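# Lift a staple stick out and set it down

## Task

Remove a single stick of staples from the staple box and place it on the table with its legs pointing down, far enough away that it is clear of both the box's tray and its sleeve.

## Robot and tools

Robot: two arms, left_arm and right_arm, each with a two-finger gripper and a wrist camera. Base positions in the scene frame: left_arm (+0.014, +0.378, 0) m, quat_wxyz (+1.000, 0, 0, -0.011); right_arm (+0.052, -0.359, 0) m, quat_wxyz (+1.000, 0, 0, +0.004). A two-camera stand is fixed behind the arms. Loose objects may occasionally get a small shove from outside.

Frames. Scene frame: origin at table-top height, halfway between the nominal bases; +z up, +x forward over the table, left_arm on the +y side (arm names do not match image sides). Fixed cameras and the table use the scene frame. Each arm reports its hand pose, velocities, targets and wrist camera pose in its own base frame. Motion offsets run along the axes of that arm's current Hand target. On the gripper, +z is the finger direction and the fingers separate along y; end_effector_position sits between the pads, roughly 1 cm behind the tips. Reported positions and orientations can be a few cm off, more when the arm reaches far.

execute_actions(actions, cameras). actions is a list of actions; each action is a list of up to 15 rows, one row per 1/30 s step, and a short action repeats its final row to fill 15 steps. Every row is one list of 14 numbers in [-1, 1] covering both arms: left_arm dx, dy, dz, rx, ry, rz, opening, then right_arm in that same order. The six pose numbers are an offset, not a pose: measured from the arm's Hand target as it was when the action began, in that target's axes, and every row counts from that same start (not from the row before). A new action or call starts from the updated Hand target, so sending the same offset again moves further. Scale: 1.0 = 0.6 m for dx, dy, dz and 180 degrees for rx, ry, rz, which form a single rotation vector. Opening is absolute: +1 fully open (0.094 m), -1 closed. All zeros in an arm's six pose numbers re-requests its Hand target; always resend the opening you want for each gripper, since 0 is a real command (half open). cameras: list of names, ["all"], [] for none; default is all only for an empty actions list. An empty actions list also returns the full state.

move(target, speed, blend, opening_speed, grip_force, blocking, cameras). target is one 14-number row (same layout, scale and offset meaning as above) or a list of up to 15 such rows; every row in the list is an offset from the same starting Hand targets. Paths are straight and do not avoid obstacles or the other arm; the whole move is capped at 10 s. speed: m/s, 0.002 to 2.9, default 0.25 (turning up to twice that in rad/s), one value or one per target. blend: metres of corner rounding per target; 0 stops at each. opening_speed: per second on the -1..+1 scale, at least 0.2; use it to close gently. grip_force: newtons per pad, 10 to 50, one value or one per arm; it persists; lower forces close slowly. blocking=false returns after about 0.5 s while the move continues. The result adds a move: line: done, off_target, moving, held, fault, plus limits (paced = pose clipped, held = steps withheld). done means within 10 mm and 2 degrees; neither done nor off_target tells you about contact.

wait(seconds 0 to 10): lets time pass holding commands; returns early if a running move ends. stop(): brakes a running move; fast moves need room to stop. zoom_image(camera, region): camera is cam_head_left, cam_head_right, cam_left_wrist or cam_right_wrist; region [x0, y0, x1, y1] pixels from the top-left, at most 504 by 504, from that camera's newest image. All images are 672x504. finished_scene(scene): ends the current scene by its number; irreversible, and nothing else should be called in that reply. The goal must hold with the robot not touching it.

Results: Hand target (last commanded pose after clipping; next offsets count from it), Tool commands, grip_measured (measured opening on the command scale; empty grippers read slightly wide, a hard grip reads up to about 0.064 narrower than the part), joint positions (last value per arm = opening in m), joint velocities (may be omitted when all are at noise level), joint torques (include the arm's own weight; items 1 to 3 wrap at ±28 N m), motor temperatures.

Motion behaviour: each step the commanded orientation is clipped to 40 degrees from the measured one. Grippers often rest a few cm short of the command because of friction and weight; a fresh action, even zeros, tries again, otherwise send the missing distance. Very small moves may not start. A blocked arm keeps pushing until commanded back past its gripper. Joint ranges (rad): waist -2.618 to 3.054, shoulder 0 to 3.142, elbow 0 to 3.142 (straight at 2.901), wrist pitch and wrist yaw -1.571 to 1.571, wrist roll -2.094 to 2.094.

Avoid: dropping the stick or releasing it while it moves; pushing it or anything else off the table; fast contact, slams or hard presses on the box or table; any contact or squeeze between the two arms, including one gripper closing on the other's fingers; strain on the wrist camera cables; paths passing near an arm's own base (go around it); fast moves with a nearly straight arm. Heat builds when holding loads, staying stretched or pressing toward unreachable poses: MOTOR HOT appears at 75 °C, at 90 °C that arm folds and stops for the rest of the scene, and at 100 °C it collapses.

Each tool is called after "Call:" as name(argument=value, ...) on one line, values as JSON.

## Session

Call:
execute_actions(actions=[])

Call:
zoom_image(camera="cam_head_left", region=[280, 270, 460, 405])

Scene clock: 0.00 s.
left_arm: end_effector_position=(+0.4019, +0.0299, +0.1104) grip_measured=+1.000 end_effector_quat_wxyz=(+0.602, -0.106, +0.790, +0.056) | right_arm: end_effector_position=(+0.3835, -0.0196, +0.1230) grip_measured=+1.000 end_effector_quat_wxyz=(+0.607, +0.107, +0.779, -0.117)
Joint positions: left_arm=[-0.044 1.559 0.377 0.9 -0.26 -0.115 0.094] | right_arm=[0.162 1.476 0.34 0.867 0.472 0.071 0.094]
Joint velocities: within noise
Joint torques (N m): no reading
Motor temperatures (°C): left_arm=[25 31 39 30 25 25 28] | right_arm=[26 30 32 27 27 26 25]
Heat: left arm: 39 °C; right arm: 32 °C.
Hand target: left_arm +0.4021, +0.0301, +0.1107; +0.601, -0.106, +0.790, +0.057 | right_arm +0.3835, -0.0200, +0.1233; +0.605, +0.107, +0.780, -0.118
Tool commands: left_gripper/opening=+1.0 right_gripper/opening=+1.0

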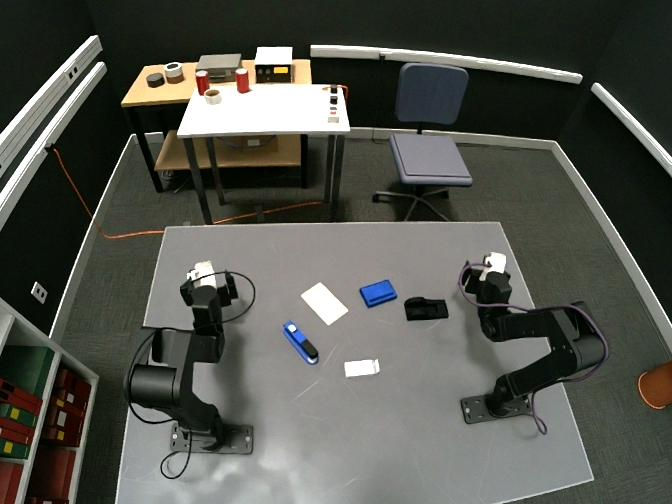

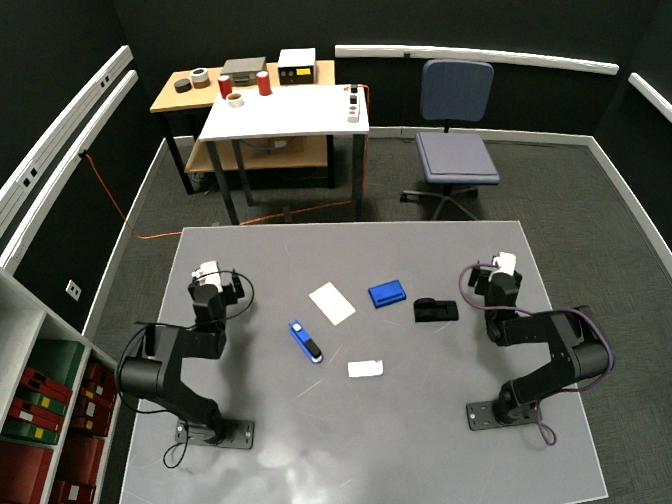

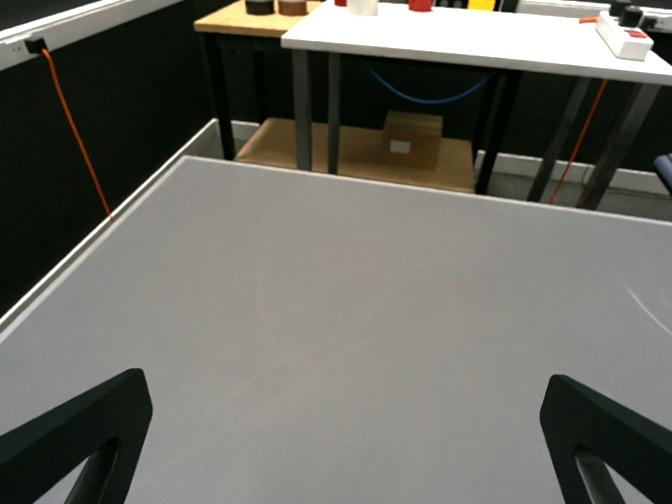

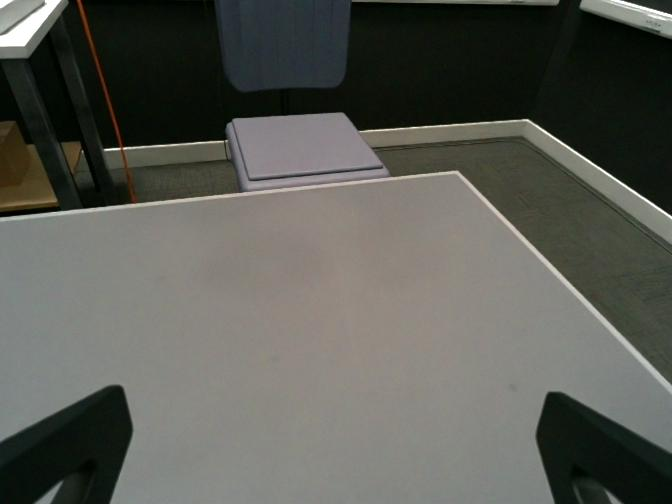

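Scaled by 2.800 from the camera's 672x504 image, which has a finer 960x720 frame.

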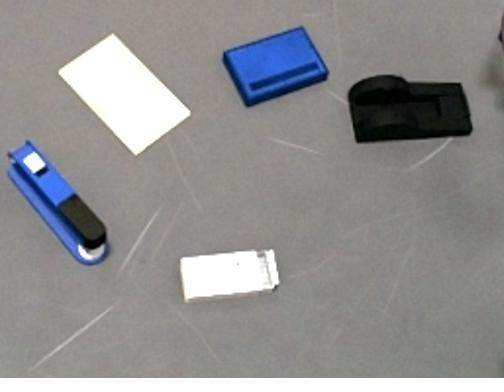

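Call:
move(target=[[-0.16,-0.006,-0.045,0,0,0,1,-0.1938,-0.011,-0.048,0,0,0,1],[-0.0865,-0.331,-0.3237,0.25,0.0445,0.1227,1,-0.1825,0.1342,-0.2452,-0.245,0.044,-0.132,1],[-0.0865,-0.331,-0.3237,0.4971,0.089,0.2454,1,0.1483,0.4627,-0.543,-0.544,0.0986,-0.2937,1]], blend=[0.05,0.08,0], speed=0.35, cameras=["all"])

Scene clock: 9.87 s.
left_arm: end_effector_position=(+0.2793, -0.1978, +0.2156) grip_measured=+1.000 end_effector_quat_wxyz=(+0.339, +0.604, +0.656, -0.301) | right_arm: end_effector_position=(+0.1472, +0.3381, +0.0944) grip_measured=+1.000 end_effector_quat_wxyz=(-0.259, +0.662, -0.650, -0.268)
Joint positions: left_arm=[-0.201 1.462 1.246 -0.968 0.88 1.102 0.094] | right_arm=[0.953 1.446 0.797 -0.27 -0.429 -0.489 0.094]
Joint torques (N m): left_arm=[0.42 -5.03 9.81 0.53 0.77 0.18] | right_arm=[0.35 -3.86 9.96 1.81 -0.4 -0.15]
Heat: left arm: 41 °C; right arm: 34 °C.
Hand target: left_arm +0.2803, -0.1999, +0.2208; +0.338, +0.603, +0.651, -0.314 | right_arm +0.1483, +0.3478, +0.1000; -0.265, +0.668, -0.639, -0.277
Off the commanded pose: left_arm 0.006 m, 2 deg | right_arm 0.011 m, 2 deg.
move: off_target (right_arm)

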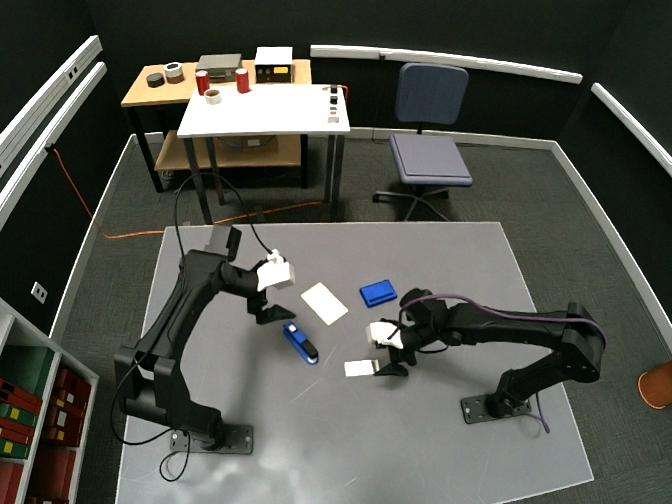

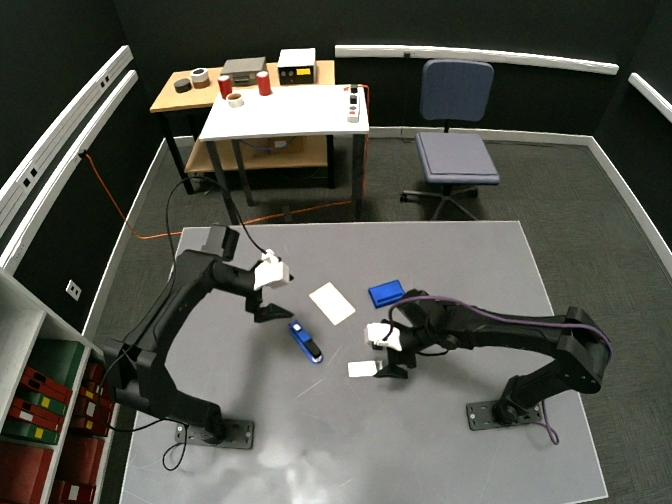

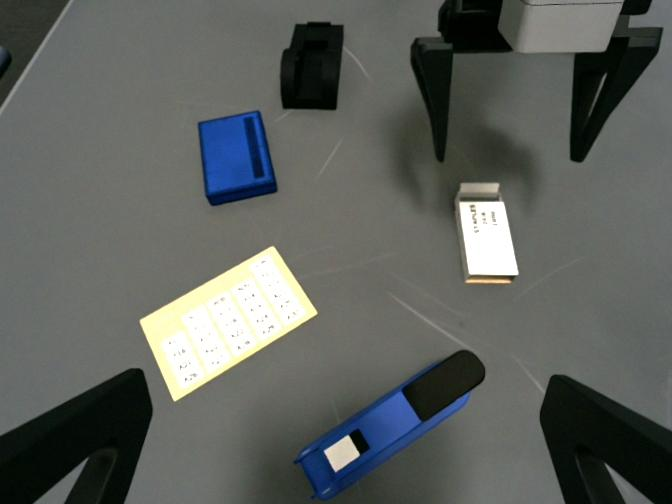

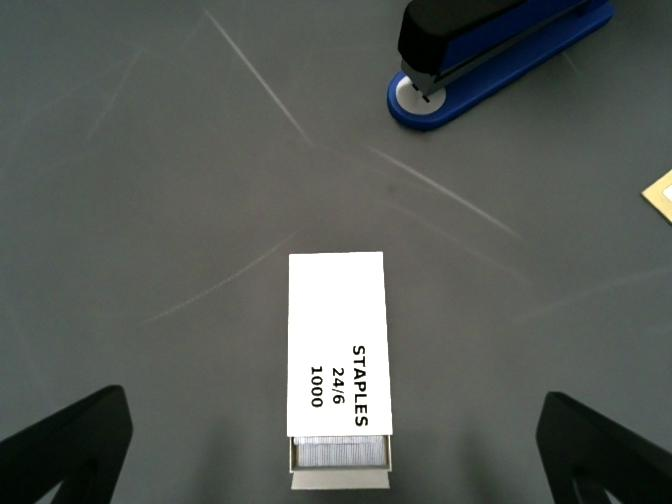

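Call:
zoom_image(camera="cam_right_wrist", region=[270, 380, 410, 504])

Call:
zoom_image(camera="cam_left_wrist", region=[430, 150, 550, 300])

Scaled by 3.600 from the camera's 672x504 image, which has a finer 960x720 frame.

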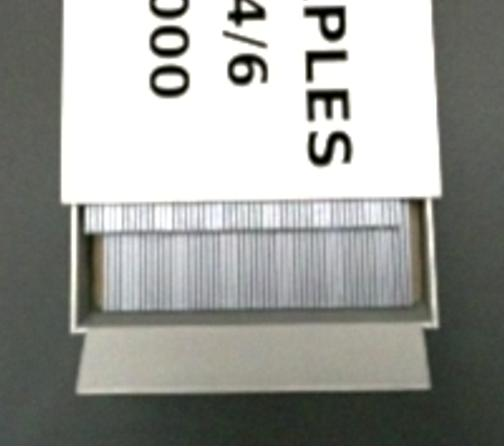

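Scaled by 3.360 from the camera's 672x504 image, which has a finer 960x720 frame.

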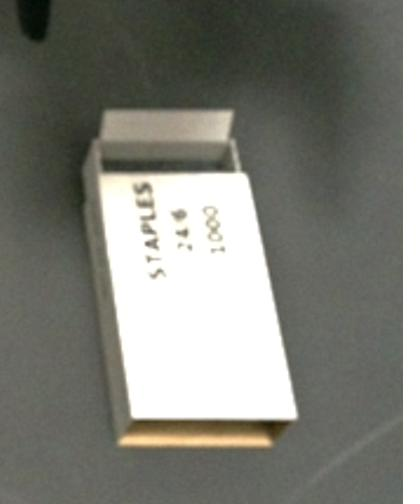

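Call:
wait(seconds=0, cameras=["cam_head_left","cam_right_wrist","cam_left_wrist"])

Scene clock: 11.90 s.
left_arm: end_effector_position=(+0.2792, -0.1978, +0.2156) grip_measured=+1.000 end_effector_quat_wxyz=(+0.339, +0.604, +0.656, -0.301) | right_arm: end_effector_position=(+0.1472, +0.3381, +0.0944) grip_measured=+1.000 end_effector_quat_wxyz=(-0.259, +0.662, -0.650, -0.268)
Joint positions: left_arm=[-0.201 1.462 1.246 -0.968 0.88 1.103 0.094] | right_arm=[0.953 1.446 0.797 -0.27 -0.429 -0.489 0.094]
Joint torques (N m): left_arm=[0.49 -5.11 9.87 0.53 0.78 0.13] | right_arm=[0.36 -3.88 9.96 1.81 -0.39 -0.15]
Heat: left arm: 41 °C; right arm: 34 °C.
Hand target: left_arm +0.2803, -0.1999, +0.2209; +0.338, +0.603, +0.651, -0.314 | right_arm +0.1483, +0.3478, +0.1000; -0.265, +0.668, -0.639, -0.276
Tool commands: left_gripper/opening=+1.0 right_gripper/opening=+1.0
Off the commanded pose: left_arm 0.006 m, 2 deg | right_arm 0.011 m, 2 deg.
Images, in order (width x height): cam_head_left 672x504, cam_left_wrist 672x504, cam_right_wrist 672x504.

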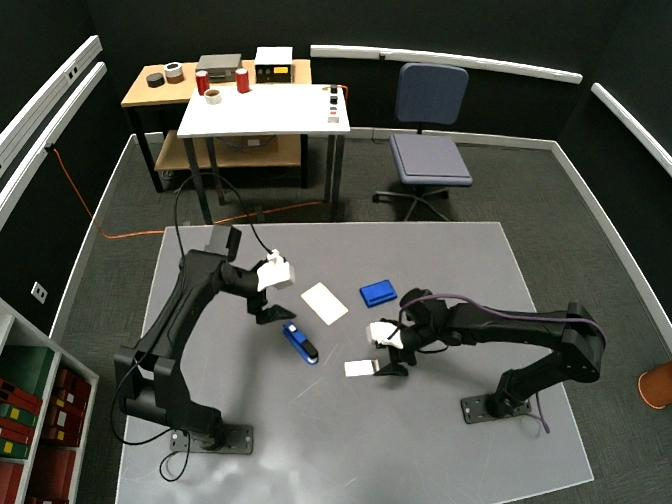

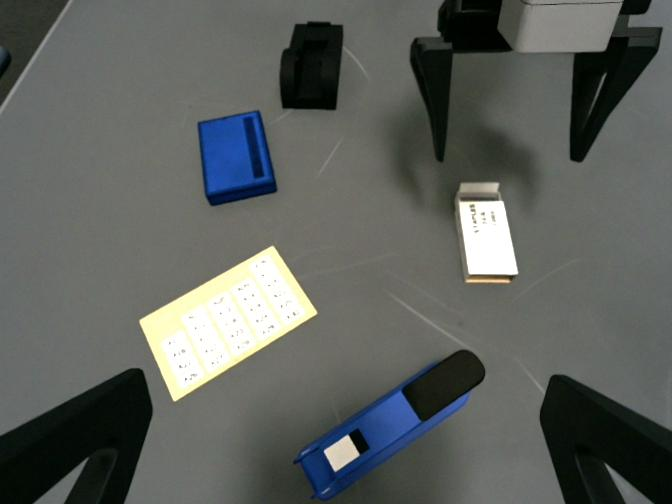

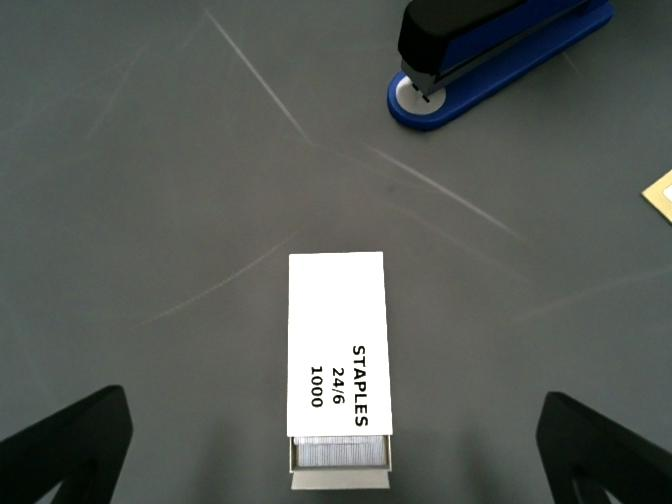

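Call:
move(target=[[0,0,0,0,0,0,1.0, 0.055,0,0.072,0,0,0,0.1],[0,0,0,0,0,0,1.0, 0.0767,0,0.1001,0,0,0,0.1]], speed=0.12, blend=[0.01,0], grip_force=15, cameras=["cam_right_wrist","cam_left_wrist"])

Scene clock: 17.70 s.
left_arm: end_effector_position=(+0.2792, -0.1978, +0.2156) grip_measured=+1.000 end_effector_quat_wxyz=(+0.338, +0.604, +0.656, -0.301) | right_arm: end_effector_position=(+0.1542, +0.3609, +0.0363) grip_measured=+0.102 end_effector_quat_wxyz=(-0.279, +0.667, -0.634, -0.274)
Joint positions: left_arm=[-0.201 1.462 1.246 -0.968 0.88 1.103 0.094] | right_arm=[0.973 1.661 0.701 0.093 -0.427 -0.489 0.052]
Joint torques (N m): left_arm=[0.42 -5.19 9.69 0.58 0.72 0.17] | right_arm=[0.5 -5.07 4.79 1.91 -0.27 0.08]
Heat: left arm: 42 °C; right arm: 34 °C.
Hand target: left_arm +0.2803, -0.1999, +0.2209; +0.338, +0.603, +0.651, -0.314 | right_arm +0.1479, +0.3577, +0.0249; -0.265, +0.668, -0.639, -0.276
Off the commanded pose: left_arm 0.006 m, 2 deg | right_arm 0.013 m, 2 deg.
grip_force (N): 15, 15
move: off_target (right_arm)
Images, in order (width x height): cam_left_wrist 672x504, cam_right_wrist 672x504.

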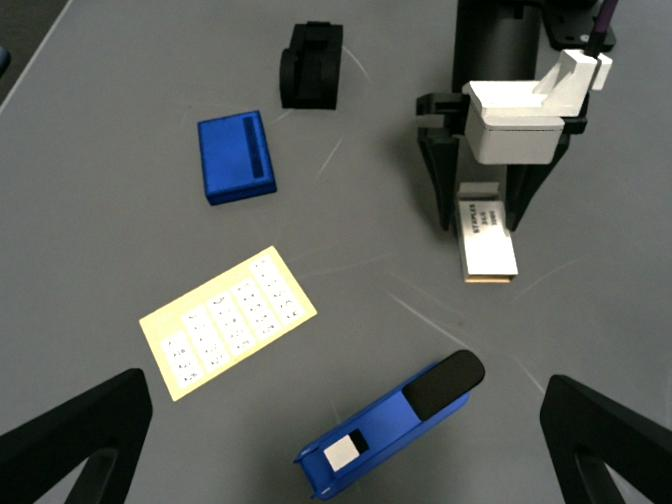

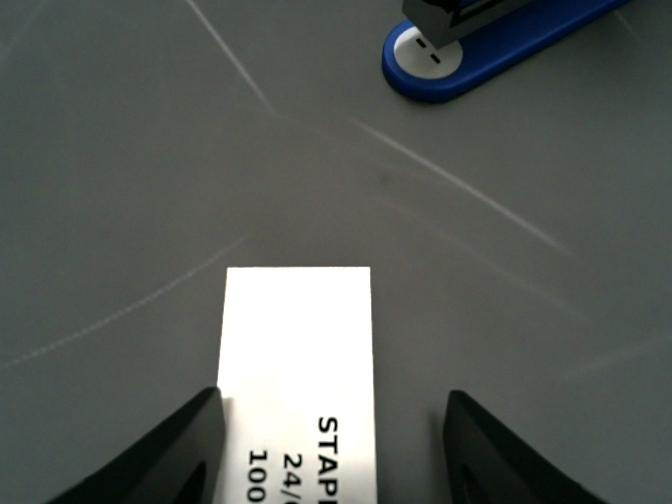

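Call:
move(target=[[0,0,0,0,0,0,1.0, 0,0.0133,0,0,0,0,0.1]], speed=0.12, cameras=["cam_right_wrist"])

Call:
move(target=[[0,0,0,0,0,0,1.0, 0.010,0,0.016,0,0,0,0.1]], speed=0.12, cameras=["cam_right_wrist"])

Scene clock: 18.87 s.
left_arm: end_effector_position=(+0.2792, -0.1978, +0.2156) grip_measured=+1.000 end_effector_quat_wxyz=(+0.338, +0.604, +0.656, -0.301) | right_arm: end_effector_position=(+0.1452, +0.3605, +0.0313) grip_measured=+0.102 end_effector_quat_wxyz=(-0.273, +0.669, -0.635, -0.273)
Joint positions: left_arm=[-0.201 1.462 1.246 -0.968 0.88 1.103 0.094] | right_arm=[0.998 1.661 0.683 0.106 -0.414 -0.472 0.052]
Joint torques (N m): left_arm=[0.39 -5.35 9.95 0.56 0.78 0.16] | right_arm=[0.4 -6.06 4.55 1.91 -0.24 0.09]
Heat: left arm: 42 °C; right arm: 34 °C.
Hand target: left_arm +0.2803, -0.1999, +0.2209; +0.338, +0.603, +0.651, -0.314 | right_arm +0.1400, +0.3574, +0.0250; -0.265, +0.668, -0.639, -0.276
Off the commanded pose: left_arm 0.006 m, 2 deg | right_arm 0.009 m, 1 deg.
grip_force (N): 15, 15
move: done
Images, in order (width x height): cam_right_wrist 672x504.

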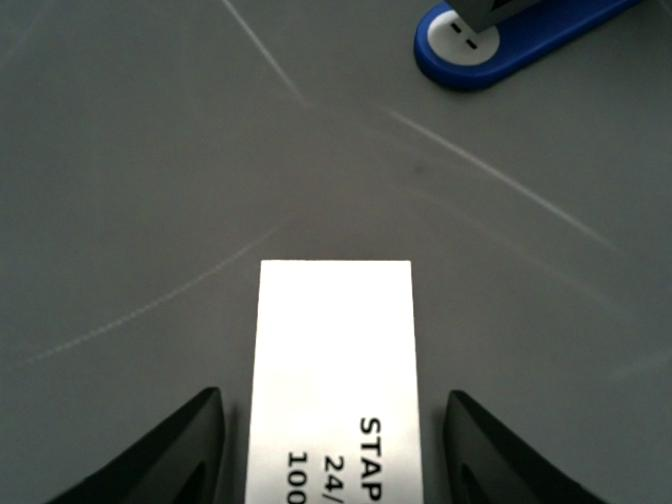

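Scene clock: 19.90 s.
left_arm: end_effector_position=(+0.2792, -0.1978, +0.2156) grip_measured=+1.000 end_effector_quat_wxyz=(+0.338, +0.604, +0.656, -0.301) | right_arm: end_effector_position=(+0.1462, +0.3638, +0.0267) grip_measured=+0.102 end_effector_quat_wxyz=(-0.281, +0.667, -0.633, -0.275)
Joint positions: left_arm=[-0.201 1.462 1.246 -0.968 0.88 1.103 0.094] | right_arm=[1.002 1.686 0.671 0.161 -0.41 -0.467 0.052]
Joint torques (N m): left_arm=[0.36 -5.27 9.84 0.53 0.72 0.15] | right_arm=[0.51 -4.86 4.51 1.94 -0.24 0.11]
Heat: left arm: 42 °C; right arm: 34 °C.
Hand target: left_arm +0.2803, -0.1999, +0.2209; +0.338, +0.603, +0.651, -0.314 | right_arm +0.1398, +0.3598, +0.0139; -0.264, +0.668, -0.639, -0.277
Off the commanded pose: left_arm 0.006 m, 2 deg | right_arm 0.015 m, 2 deg.
grip_force (N): 15, 15
move: off_target (right_arm)
Images, in order (width x height): cam_right_wrist 672x504.

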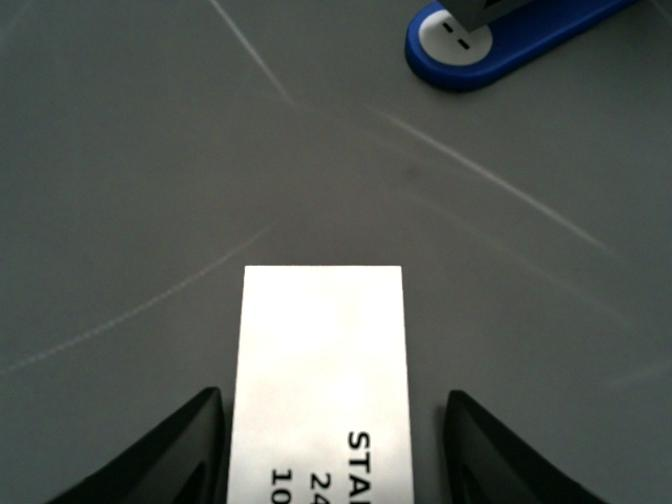

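Call:
move(target=[[0,0,0,0,0,0,1.0, 0.0095,0.005,0.0155,0,0,0,0.1]], speed=0.12, cameras=["cam_right_wrist"])

Scene clock: 21.03 s.
left_arm: end_effector_position=(+0.2792, -0.1978, +0.2156) grip_measured=+1.000 end_effector_quat_wxyz=(+0.338, +0.604, +0.656, -0.301) | right_arm: end_effector_position=(+0.1435, +0.3676, +0.0178) grip_measured=+0.102 end_effector_quat_wxyz=(-0.283, +0.667, -0.631, -0.276)
Joint positions: left_arm=[-0.201 1.462 1.246 -0.968 0.88 1.103 0.094] | right_arm=[1.016 1.723 0.658 0.221 -0.403 -0.456 0.052]
Joint torques (N m): left_arm=[0.44 -5.03 9.91 0.59 0.76 0.1] | right_arm=[0.53 -4.86 4.15 1.96 -0.22 0.09]
Heat: left arm: 42 °C; right arm: 34 °C.
Hand target: left_arm +0.2803, -0.1999, +0.2209; +0.338, +0.603, +0.651, -0.314 | right_arm +0.1367, +0.3624, +0.0035; -0.265, +0.668, -0.638, -0.277
Off the commanded pose: left_arm 0.006 m, 2 deg | right_arm 0.017 m, 2 deg.
grip_force (N): 15, 15
move: off_target (right_arm)
Images, in order (width x height): cam_right_wrist 672x504.

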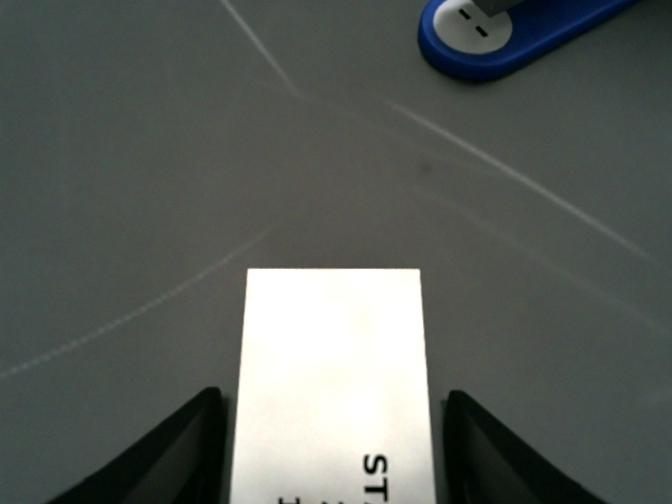

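Call:
move(target=[[0,0,0,0,0,0,1.0, -0.0035,0,-0.0035,0,0,0,-0.168]], speed=0.1, opening_speed=0.5, cameras=[])

Call:
move(target=[[0,0,0,0,0,0,1.0, 0.0955,-0.1107,-0.1002,0,0,0,-0.168]], speed=0.1, cameras=["cam_left_wrist","cam_right_wrist","cam_head_left"])

Scene clock: 23.30 s.
left_arm: end_effector_position=(+0.2792, -0.1978, +0.2156) grip_measured=+1.000 end_effector_quat_wxyz=(+0.338, +0.604, +0.656, -0.301) | right_arm: end_effector_position=(+0.1436, +0.3676, +0.0178) grip_measured=-0.161 end_effector_quat_wxyz=(-0.283, +0.667, -0.631, -0.276)
Joint positions: left_arm=[-0.201 1.462 1.246 -0.968 0.88 1.103 0.094] | right_arm=[1.016 1.723 0.658 0.221 -0.402 -0.455 0.039]
Joint torques (N m): left_arm=[0.57 -5.12 9.92 0.52 0.72 0.11] | right_arm=[0.51 -5.55 4.55 1.79 -0.23 0.11]
Heat: left arm: 42 °C; right arm: 34 °C.
Hand target: left_arm +0.2803, -0.1999, +0.2209; +0.338, +0.603, +0.651, -0.314 | right_arm +0.1367, +0.3624, +0.0065; -0.265, +0.668, -0.639, -0.277
Off the commanded pose: left_arm 0.006 m, 2 deg | right_arm 0.014 m, 2 deg.
grip_force (N): 15, 15
move: off_target (right_arm)
No camera images: "cameras" was empty.

Scene clock: 25.10 s.
left_arm: end_effector_position=(+0.2792, -0.1978, +0.2156) grip_measured=+1.000 end_effector_quat_wxyz=(+0.338, +0.604, +0.656, -0.301) | right_arm: end_effector_position=(+0.2143, +0.2922, +0.0151) grip_measured=-0.161 end_effector_quat_wxyz=(-0.294, +0.667, -0.626, -0.278)
Joint positions: left_arm=[-0.201 1.462 1.246 -0.968 0.88 1.103 0.094] | right_arm=[0.633 1.711 0.649 0.067 -0.641 -0.805 0.039]
Joint torques (N m): left_arm=[0.43 -4.98 10.07 0.49 0.73 0.13] | right_arm=[-0.59 -7.02 5.75 0.65 -0.23 -0.18]
Heat: left arm: 43 °C; right arm: 33 °C.
Hand target: left_arm +0.2803, -0.1999, +0.2209; +0.338, +0.603, +0.651, -0.314 | right_arm +0.2067, +0.2823, +0.0083; -0.265, +0.667, -0.639, -0.277
Off the commanded pose: left_arm 0.006 m, 2 deg | right_arm 0.014 m, 4 deg.
grip_force (N): 15, 15
move: off_target (right_arm)
Images, in order (width x height): cam_head_left 672x504, cam_left_wrist 672x504, cam_right_wrist 672x504.

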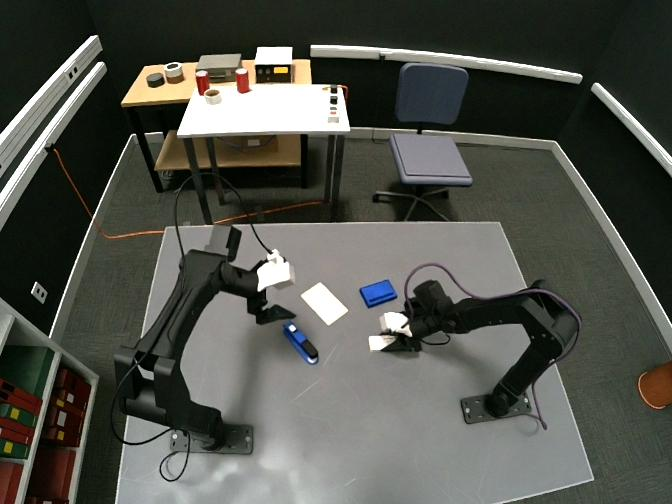

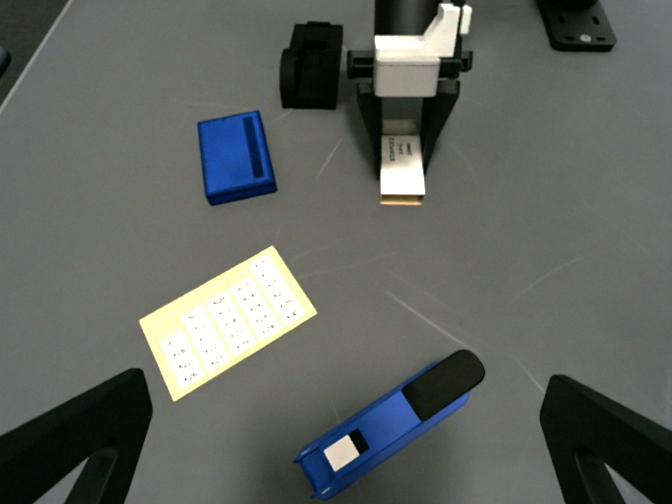

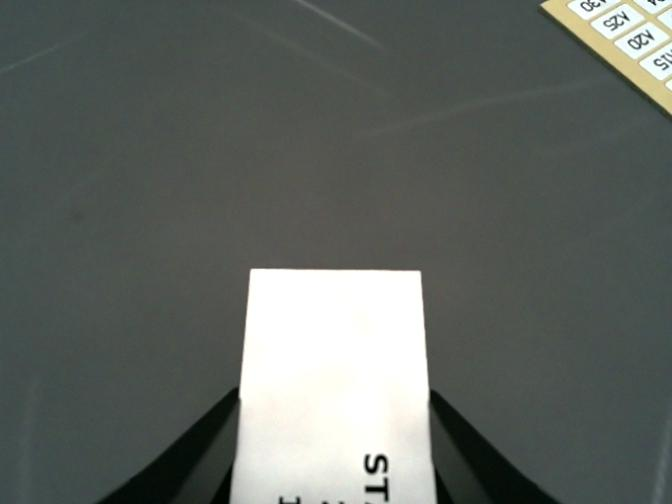

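Call:
move(target=[[0,0,0,0,0,0,1.0, 0,0,0,0,0,0,0.1],[0,0,0,0,0,0,1.0, 0,0,-0.15,0,0,0,0.1]], speed=0.15, opening_speed=0.7, cameras=["cam_left_wrist","cam_right_wrist"])

Scene clock: 27.77 s.
left_arm: end_effector_position=(+0.2792, -0.1978, +0.2156) grip_measured=+1.000 end_effector_quat_wxyz=(+0.338, +0.604, +0.656, -0.301) | right_arm: end_effector_position=(+0.2047, +0.2146, +0.0578) grip_measured=+0.098 end_effector_quat_wxyz=(-0.247, +0.665, -0.650, -0.271)
Joint positions: left_arm=[-0.201 1.462 1.246 -0.968 0.88 1.103 0.094] | right_arm=[0.404 1.458 0.702 -0.507 -0.698 -1.078 0.052]
Joint torques (N m): left_arm=[0.36 -5.03 9.98 0.52 0.75 0.15] | right_arm=[-0.68 -5.97 9.05 0.81 -0.64 -0.14]
Heat: left arm: 43 °C; right arm: 34 °C.
Hand target: left_arm +0.2803, -0.1999, +0.2209; +0.338, +0.603, +0.651, -0.314 | right_arm +0.2096, +0.2187, +0.0719; -0.265, +0.668, -0.639, -0.277
Off the commanded pose: left_arm 0.006 m, 2 deg | right_arm 0.016 m, 2 deg.
grip_force (N): 15, 15
move: off_target (right_arm)
Images, in order (width x height): cam_left_wrist 672x504, cam_right_wrist 672x504.

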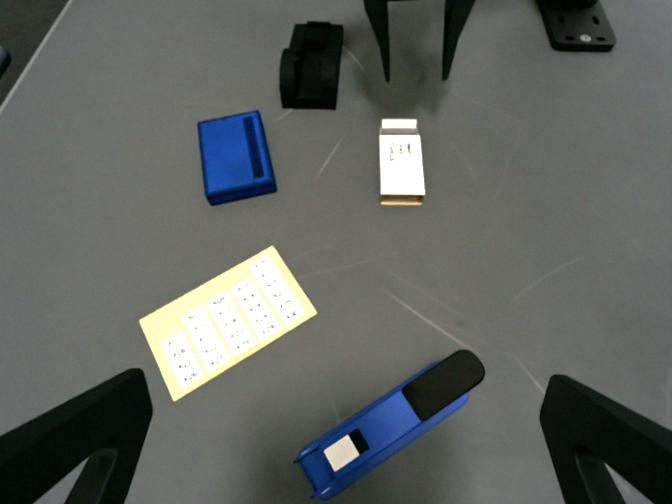

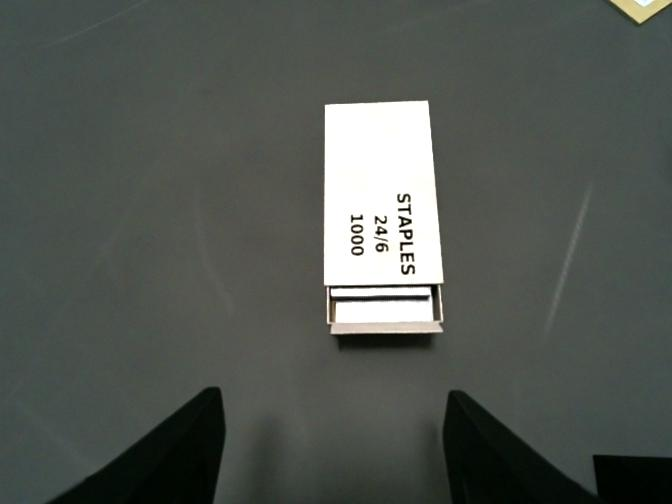

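Call:
move(target=[[0.0485,-0.0648,0.3262,0,0,0,0.1, 0,0,0,0,0,0,0.1]], speed=0.25, cameras=["cam_left_wrist","cam_right_wrist"])

Scene clock: 33.43 s.
left_arm: end_effector_position=(+0.2562, -0.3481, +0.0993) grip_measured=+0.102 end_effector_quat_wxyz=(+0.353, +0.605, +0.641, -0.313) | right_arm: end_effector_position=(+0.2045, +0.2145, +0.0577) grip_measured=+0.098 end_effector_quat_wxyz=(-0.247, +0.666, -0.650, -0.271)
Joint positions: left_arm=[-0.688 1.68 0.884 0.036 0.636 0.544 0.052] | right_arm=[0.404 1.458 0.702 -0.508 -0.698 -1.079 0.052]
Joint torques (N m): left_arm=[-0.12 -7.43 5.64 1.59 0.27 -0.05] | right_arm=[-0.68 -5.96 9.03 0.82 -0.64 -0.16]
Heat: left arm: 42 °C; right arm: 34 °C.
Hand target: left_arm +0.2523, -0.3460, +0.0849; +0.338, +0.603, +0.651, -0.314 | right_arm +0.2096, +0.2187, +0.0719; -0.265, +0.667, -0.639, -0.277
Off the commanded pose: left_arm 0.015 m, 2 deg | right_arm 0.016 m, 2 deg.
grip_force (N): 15, 15
move: off_target (left_arm, right_arm)
Images, in order (width x height): cam_left_wrist 672x504, cam_right_wrist 672x504.

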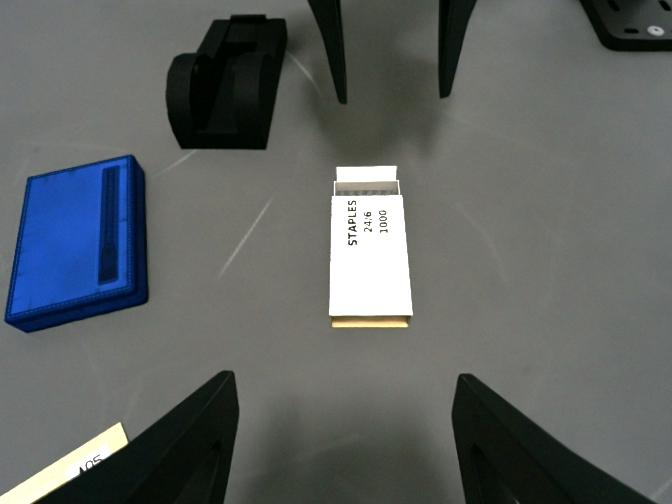

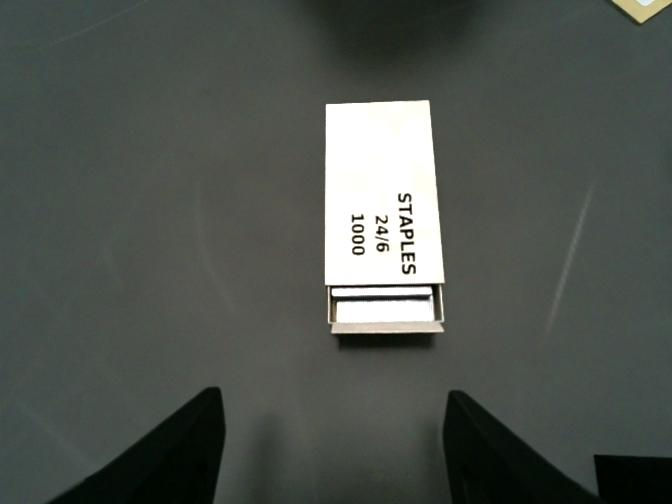

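Call:
move(target=[[0.0042,-0.0222,0.154,0,0,0,0.1, 0,0,0,0,0,0,0.1]], speed=0.15, cameras=["cam_left_wrist","cam_right_wrist"])

Scene clock: 35.43 s.
left_arm: end_effector_position=(+0.2399, -0.4152, +0.0346) grip_measured=+0.102 end_effector_quat_wxyz=(+0.337, +0.606, +0.648, -0.315) | right_arm: end_effector_position=(+0.2045, +0.2145, +0.0577) grip_measured=+0.098 end_effector_quat_wxyz=(-0.247, +0.666, -0.650, -0.271)
Joint positions: left_arm=[-0.864 1.965 0.941 0.306 0.511 0.403 0.052] | right_arm=[0.404 1.458 0.702 -0.508 -0.698 -1.079 0.052]
Joint torques (N m): left_arm=[-0.4 -8.98 8.49 1.64 0.16 -0.03] | right_arm=[-0.69 -5.97 9.05 0.82 -0.65 -0.16]
Heat: left arm: 42 °C; right arm: 34 °C.
Hand target: left_arm +0.2447, -0.4212, +0.0301; +0.339, +0.603, +0.651, -0.314 | right_arm +0.2096, +0.2187, +0.0719; -0.265, +0.667, -0.639, -0.277
Off the commanded pose: left_arm 0.009 m, 0 deg | right_arm 0.016 m, 2 deg.
grip_force (N): 15, 15
move: off_target (right_arm)
Images, in order (width x height): cam_left_wrist 672x504, cam_right_wrist 672x504.

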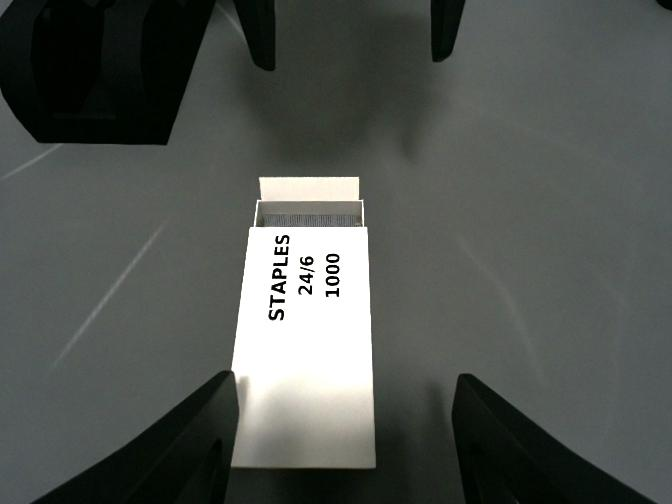

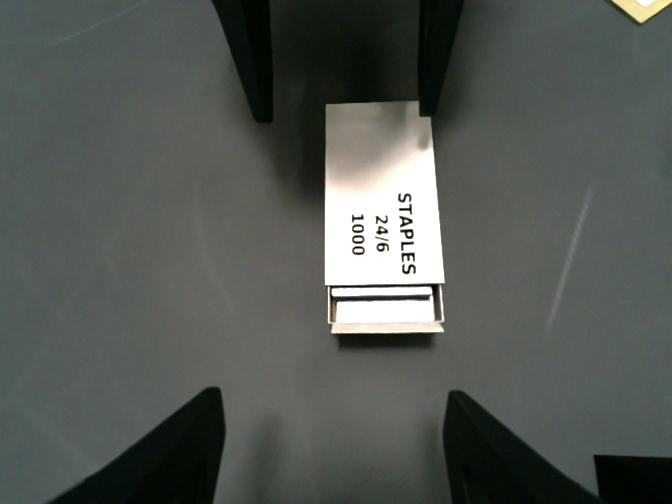

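Call:
move(target=[[-0.003,0.0125,-0.003,0,0,0,0.1, 0,0,0,0,0,0,0.1]], speed=0.15, cameras=["cam_left_wrist"])

Scene clock: 36.40 s.
left_arm: end_effector_position=(+0.2480, -0.4189, +0.0426) grip_measured=+0.102 end_effector_quat_wxyz=(+0.349, +0.602, +0.645, -0.315) | right_arm: end_effector_position=(+0.2045, +0.2145, +0.0577) grip_measured=+0.098 end_effector_quat_wxyz=(-0.247, +0.666, -0.650, -0.271)
Joint positions: left_arm=[-0.857 1.965 0.964 0.307 0.51 0.402 0.052] | right_arm=[0.404 1.458 0.702 -0.508 -0.698 -1.079 0.052]
Joint torques (N m): left_arm=[0.59 -8.77 8.57 1.38 0.31 0.07] | right_arm=[-0.68 -5.98 9.05 0.82 -0.65 -0.15]
Heat: left arm: 42 °C; right arm: 34 °C.
Hand target: left_arm +0.2520, -0.4202, +0.0325; +0.339, +0.603, +0.651, -0.314 | right_arm +0.2096, +0.2187, +0.0719; -0.265, +0.667, -0.639, -0.277
Off the commanded pose: left_arm 0.011 m, 1 deg | right_arm 0.016 m, 2 deg.
grip_force (N): 15, 15
move: off_target (left_arm, right_arm)
Images, in order (width x height): cam_left_wrist 672x504.

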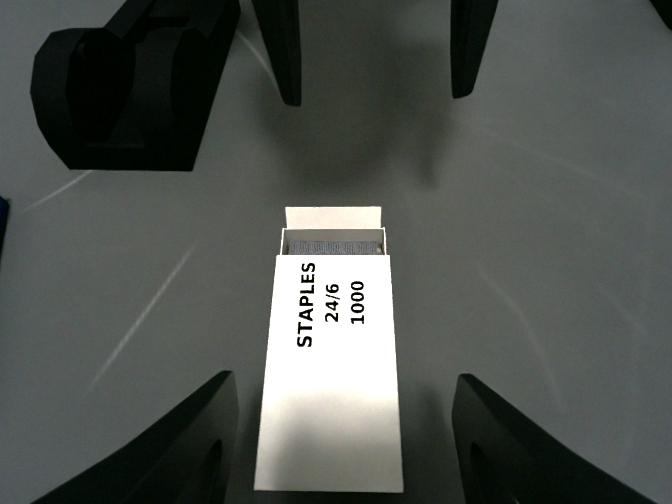

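Call:
move(target=[[0.0228,0.0090,0.0328,0,0,0,0.1, 0,0,0,0,0,0,0.1]], speed=0.12, cameras=["cam_left_wrist"])

Scene clock: 37.70 s.
left_arm: end_effector_position=(+0.2526, -0.4238, +0.0153) grip_measured=+0.102 end_effector_quat_wxyz=(+0.337, +0.603, +0.652, -0.314) | right_arm: end_effector_position=(+0.2045, +0.2145, +0.0577) grip_measured=+0.098 end_effector_quat_wxyz=(-0.247, +0.666, -0.650, -0.271)
Joint positions: left_arm=[-0.856 2.06 0.992 0.347 0.511 0.403 0.052] | right_arm=[0.404 1.458 0.702 -0.508 -0.698 -1.079 0.052]
Joint torques (N m): left_arm=[0.31 -9.59 8.44 1.66 0.28 0.05] | right_arm=[-0.68 -5.98 9.06 0.82 -0.64 -0.15]
Heat: left arm: 42 °C; right arm: 34 °C.
Hand target: left_arm +0.2580, -0.4281, +0.0100; +0.339, +0.603, +0.651, -0.314 | right_arm +0.2096, +0.2187, +0.0719; -0.265, +0.667, -0.639, -0.277
Off the commanded pose: left_arm 0.009 m, 0 deg | right_arm 0.016 m, 2 deg.
grip_force (N): 15, 15
move: off_target (right_arm)
Images, in order (width x height): cam_left_wrist 672x504.

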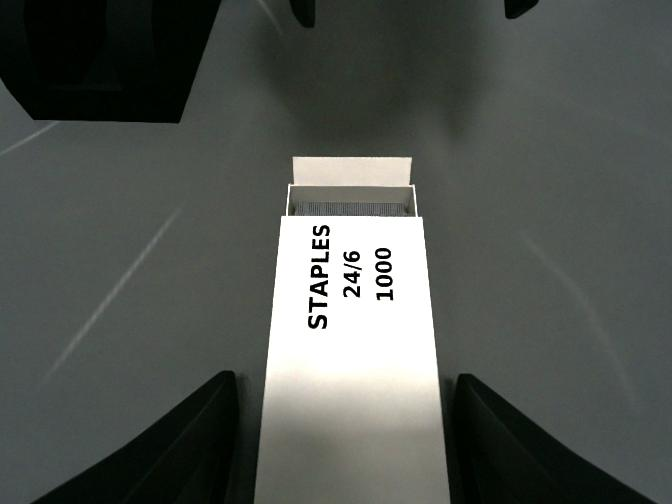

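Call:
move(target=[[-0.003,0,-0.002,0,0,0,-0.163, 0,0,0,0,0,0,0.1]], speed=0.1, opening_speed=0.5, cameras=["cam_left_wrist","cam_right_wrist","cam_head_left"])

Scene clock: 39.53 s.
left_arm: end_effector_position=(+0.2526, -0.4238, +0.0154) grip_measured=-0.161 end_effector_quat_wxyz=(+0.337, +0.603, +0.652, -0.314) | right_arm: end_effector_position=(+0.2045, +0.2145, +0.0577) grip_measured=+0.098 end_effector_quat_wxyz=(-0.247, +0.666, -0.650, -0.271)
Joint positions: left_arm=[-0.856 2.06 0.992 0.347 0.511 0.403 0.039] | right_arm=[0.404 1.458 0.702 -0.508 -0.698 -1.079 0.052]
Joint torques (N m): left_arm=[0.25 -10.07 8.47 1.61 0.24 0] | right_arm=[-0.68 -5.96 9.05 0.82 -0.64 -0.15]
Heat: left arm: 42 °C; right arm: 34 °C.
Hand target: left_arm +0.2580, -0.4281, +0.0122; +0.339, +0.603, +0.651, -0.314 | right_arm +0.2096, +0.2187, +0.0719; -0.265, +0.667, -0.639, -0.277
Off the commanded pose: left_arm 0.008 m, 0 deg | right_arm 0.016 m, 2 deg.
grip_force (N): 15, 15
move: off_target (right_arm)
Images, in order (width x height): cam_head_left 672x504, cam_left_wrist 672x504, cam_right_wrist 672x504.

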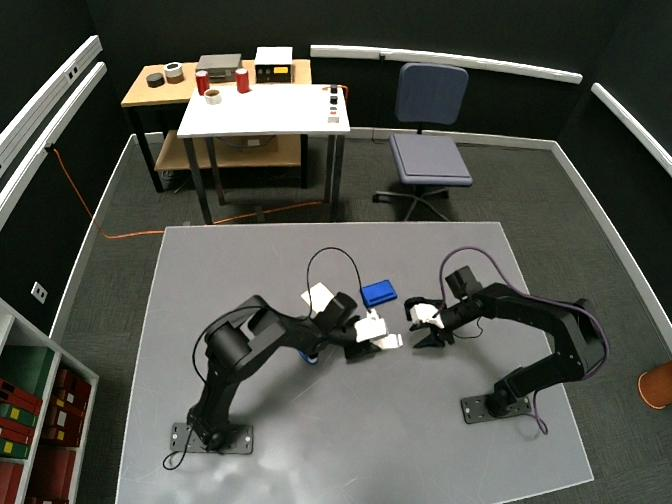

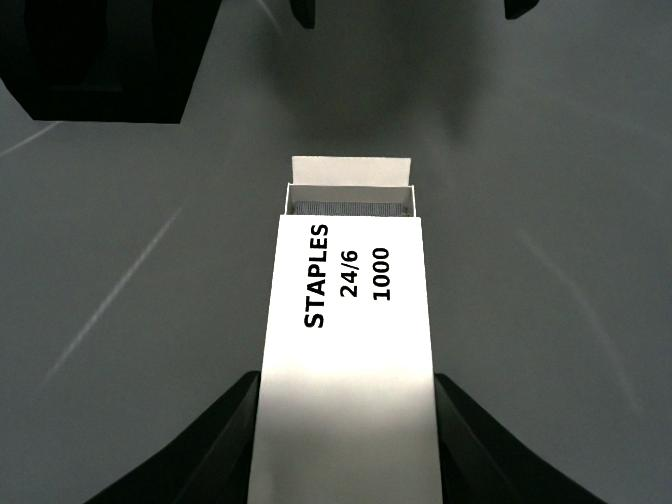

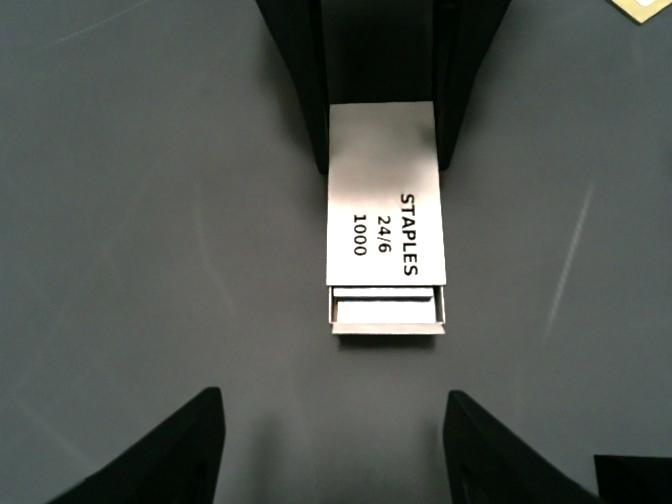

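Call:
move(target=[[0,0,0,0,0,0,-0.163, 0.0405,-0.016,0.0702,0,0,0,0.1]], speed=0.12, cameras=["cam_left_wrist","cam_right_wrist"])

Scene clock: 42.23 s.
left_arm: end_effector_position=(+0.2526, -0.4238, +0.0154) grip_measured=-0.161 end_effector_quat_wxyz=(+0.337, +0.603, +0.652, -0.314) | right_arm: end_effector_position=(+0.2269, +0.2311, +0.0326) grip_measured=+0.098 end_effector_quat_wxyz=(-0.276, +0.672, -0.635, -0.262)
Joint positions: left_arm=[-0.856 2.06 0.992 0.347 0.511 0.403 0.039] | right_arm=[0.426 1.593 0.681 -0.272 -0.697 -1.059 0.052]
Joint torques (N m): left_arm=[0.29 -9.95 8.44 1.62 0.27 0.06] | right_arm=[0.46 -4.31 4.44 1.25 -0.53 0.11]
Heat: left arm: 42 °C; right arm: 34 °C.
Hand target: left_arm +0.2580, -0.4281, +0.0122; +0.339, +0.603, +0.651, -0.314 | right_arm +0.2186, +0.2317, +0.0250; -0.265, +0.668, -0.639, -0.277
Off the commanded pose: left_arm 0.008 m, 0 deg | right_arm 0.011 m, 2 deg.
grip_force (N): 15, 15
move: off_target (right_arm)
Images, in order (width x height): cam_left_wrist 672x504, cam_right_wrist 672x504.

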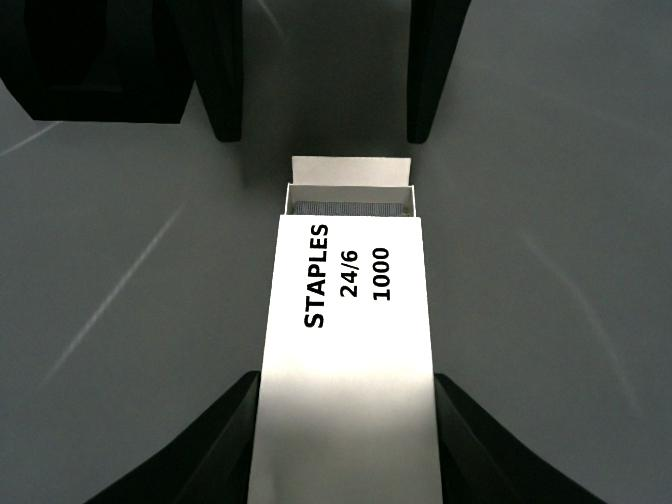

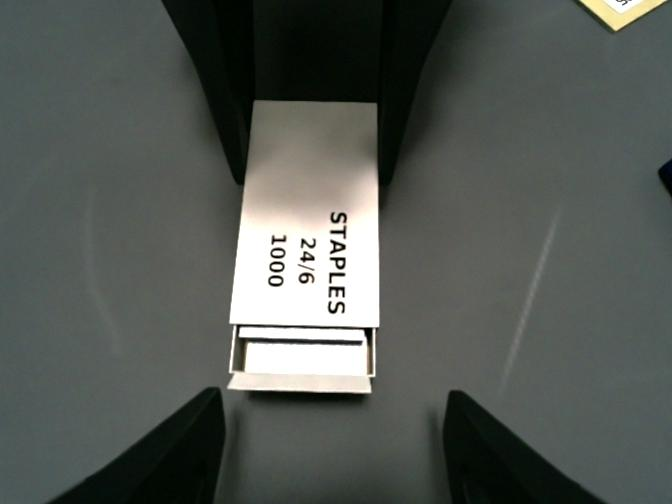

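Call:
move(target=[[0,0,0,0,0,0,-0.163, 0,0.0135,0,0,0,0,0.1]], speed=0.12, cameras=["cam_right_wrist"])

Scene clock: 43.67 s.
left_arm: end_effector_position=(+0.2526, -0.4238, +0.0154) grip_measured=-0.161 end_effector_quat_wxyz=(+0.337, +0.603, +0.652, -0.314) | right_arm: end_effector_position=(+0.2168, +0.2304, +0.0252) grip_measured=+0.098 end_effector_quat_wxyz=(-0.265, +0.670, -0.639, -0.268)
Joint positions: left_arm=[-0.856 2.06 0.992 0.347 0.511 0.403 0.039] | right_arm=[0.439 1.593 0.651 -0.257 -0.695 -1.043 0.052]
Joint torques (N m): left_arm=[0.12 -10.24 8.72 1.62 0.18 0.09] | right_arm=[0.44 -6.16 4.21 1.21 -0.5 0.12]
Heat: left arm: 41 °C; right arm: 34 °C.
Hand target: left_arm +0.2580, -0.4281, +0.0122; +0.339, +0.603, +0.651, -0.314 | right_arm +0.2106, +0.2314, +0.0250; -0.265, +0.668, -0.639, -0.276
Off the commanded pose: left_arm 0.008 m, 0 deg | right_arm 0.006 m, 1 deg.
grip_force (N): 15, 15
move: done
Images, in order (width x height): cam_right_wrist 672x504.

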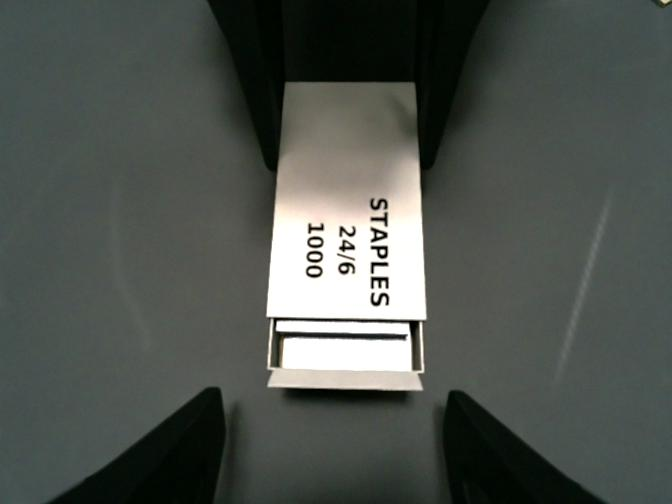

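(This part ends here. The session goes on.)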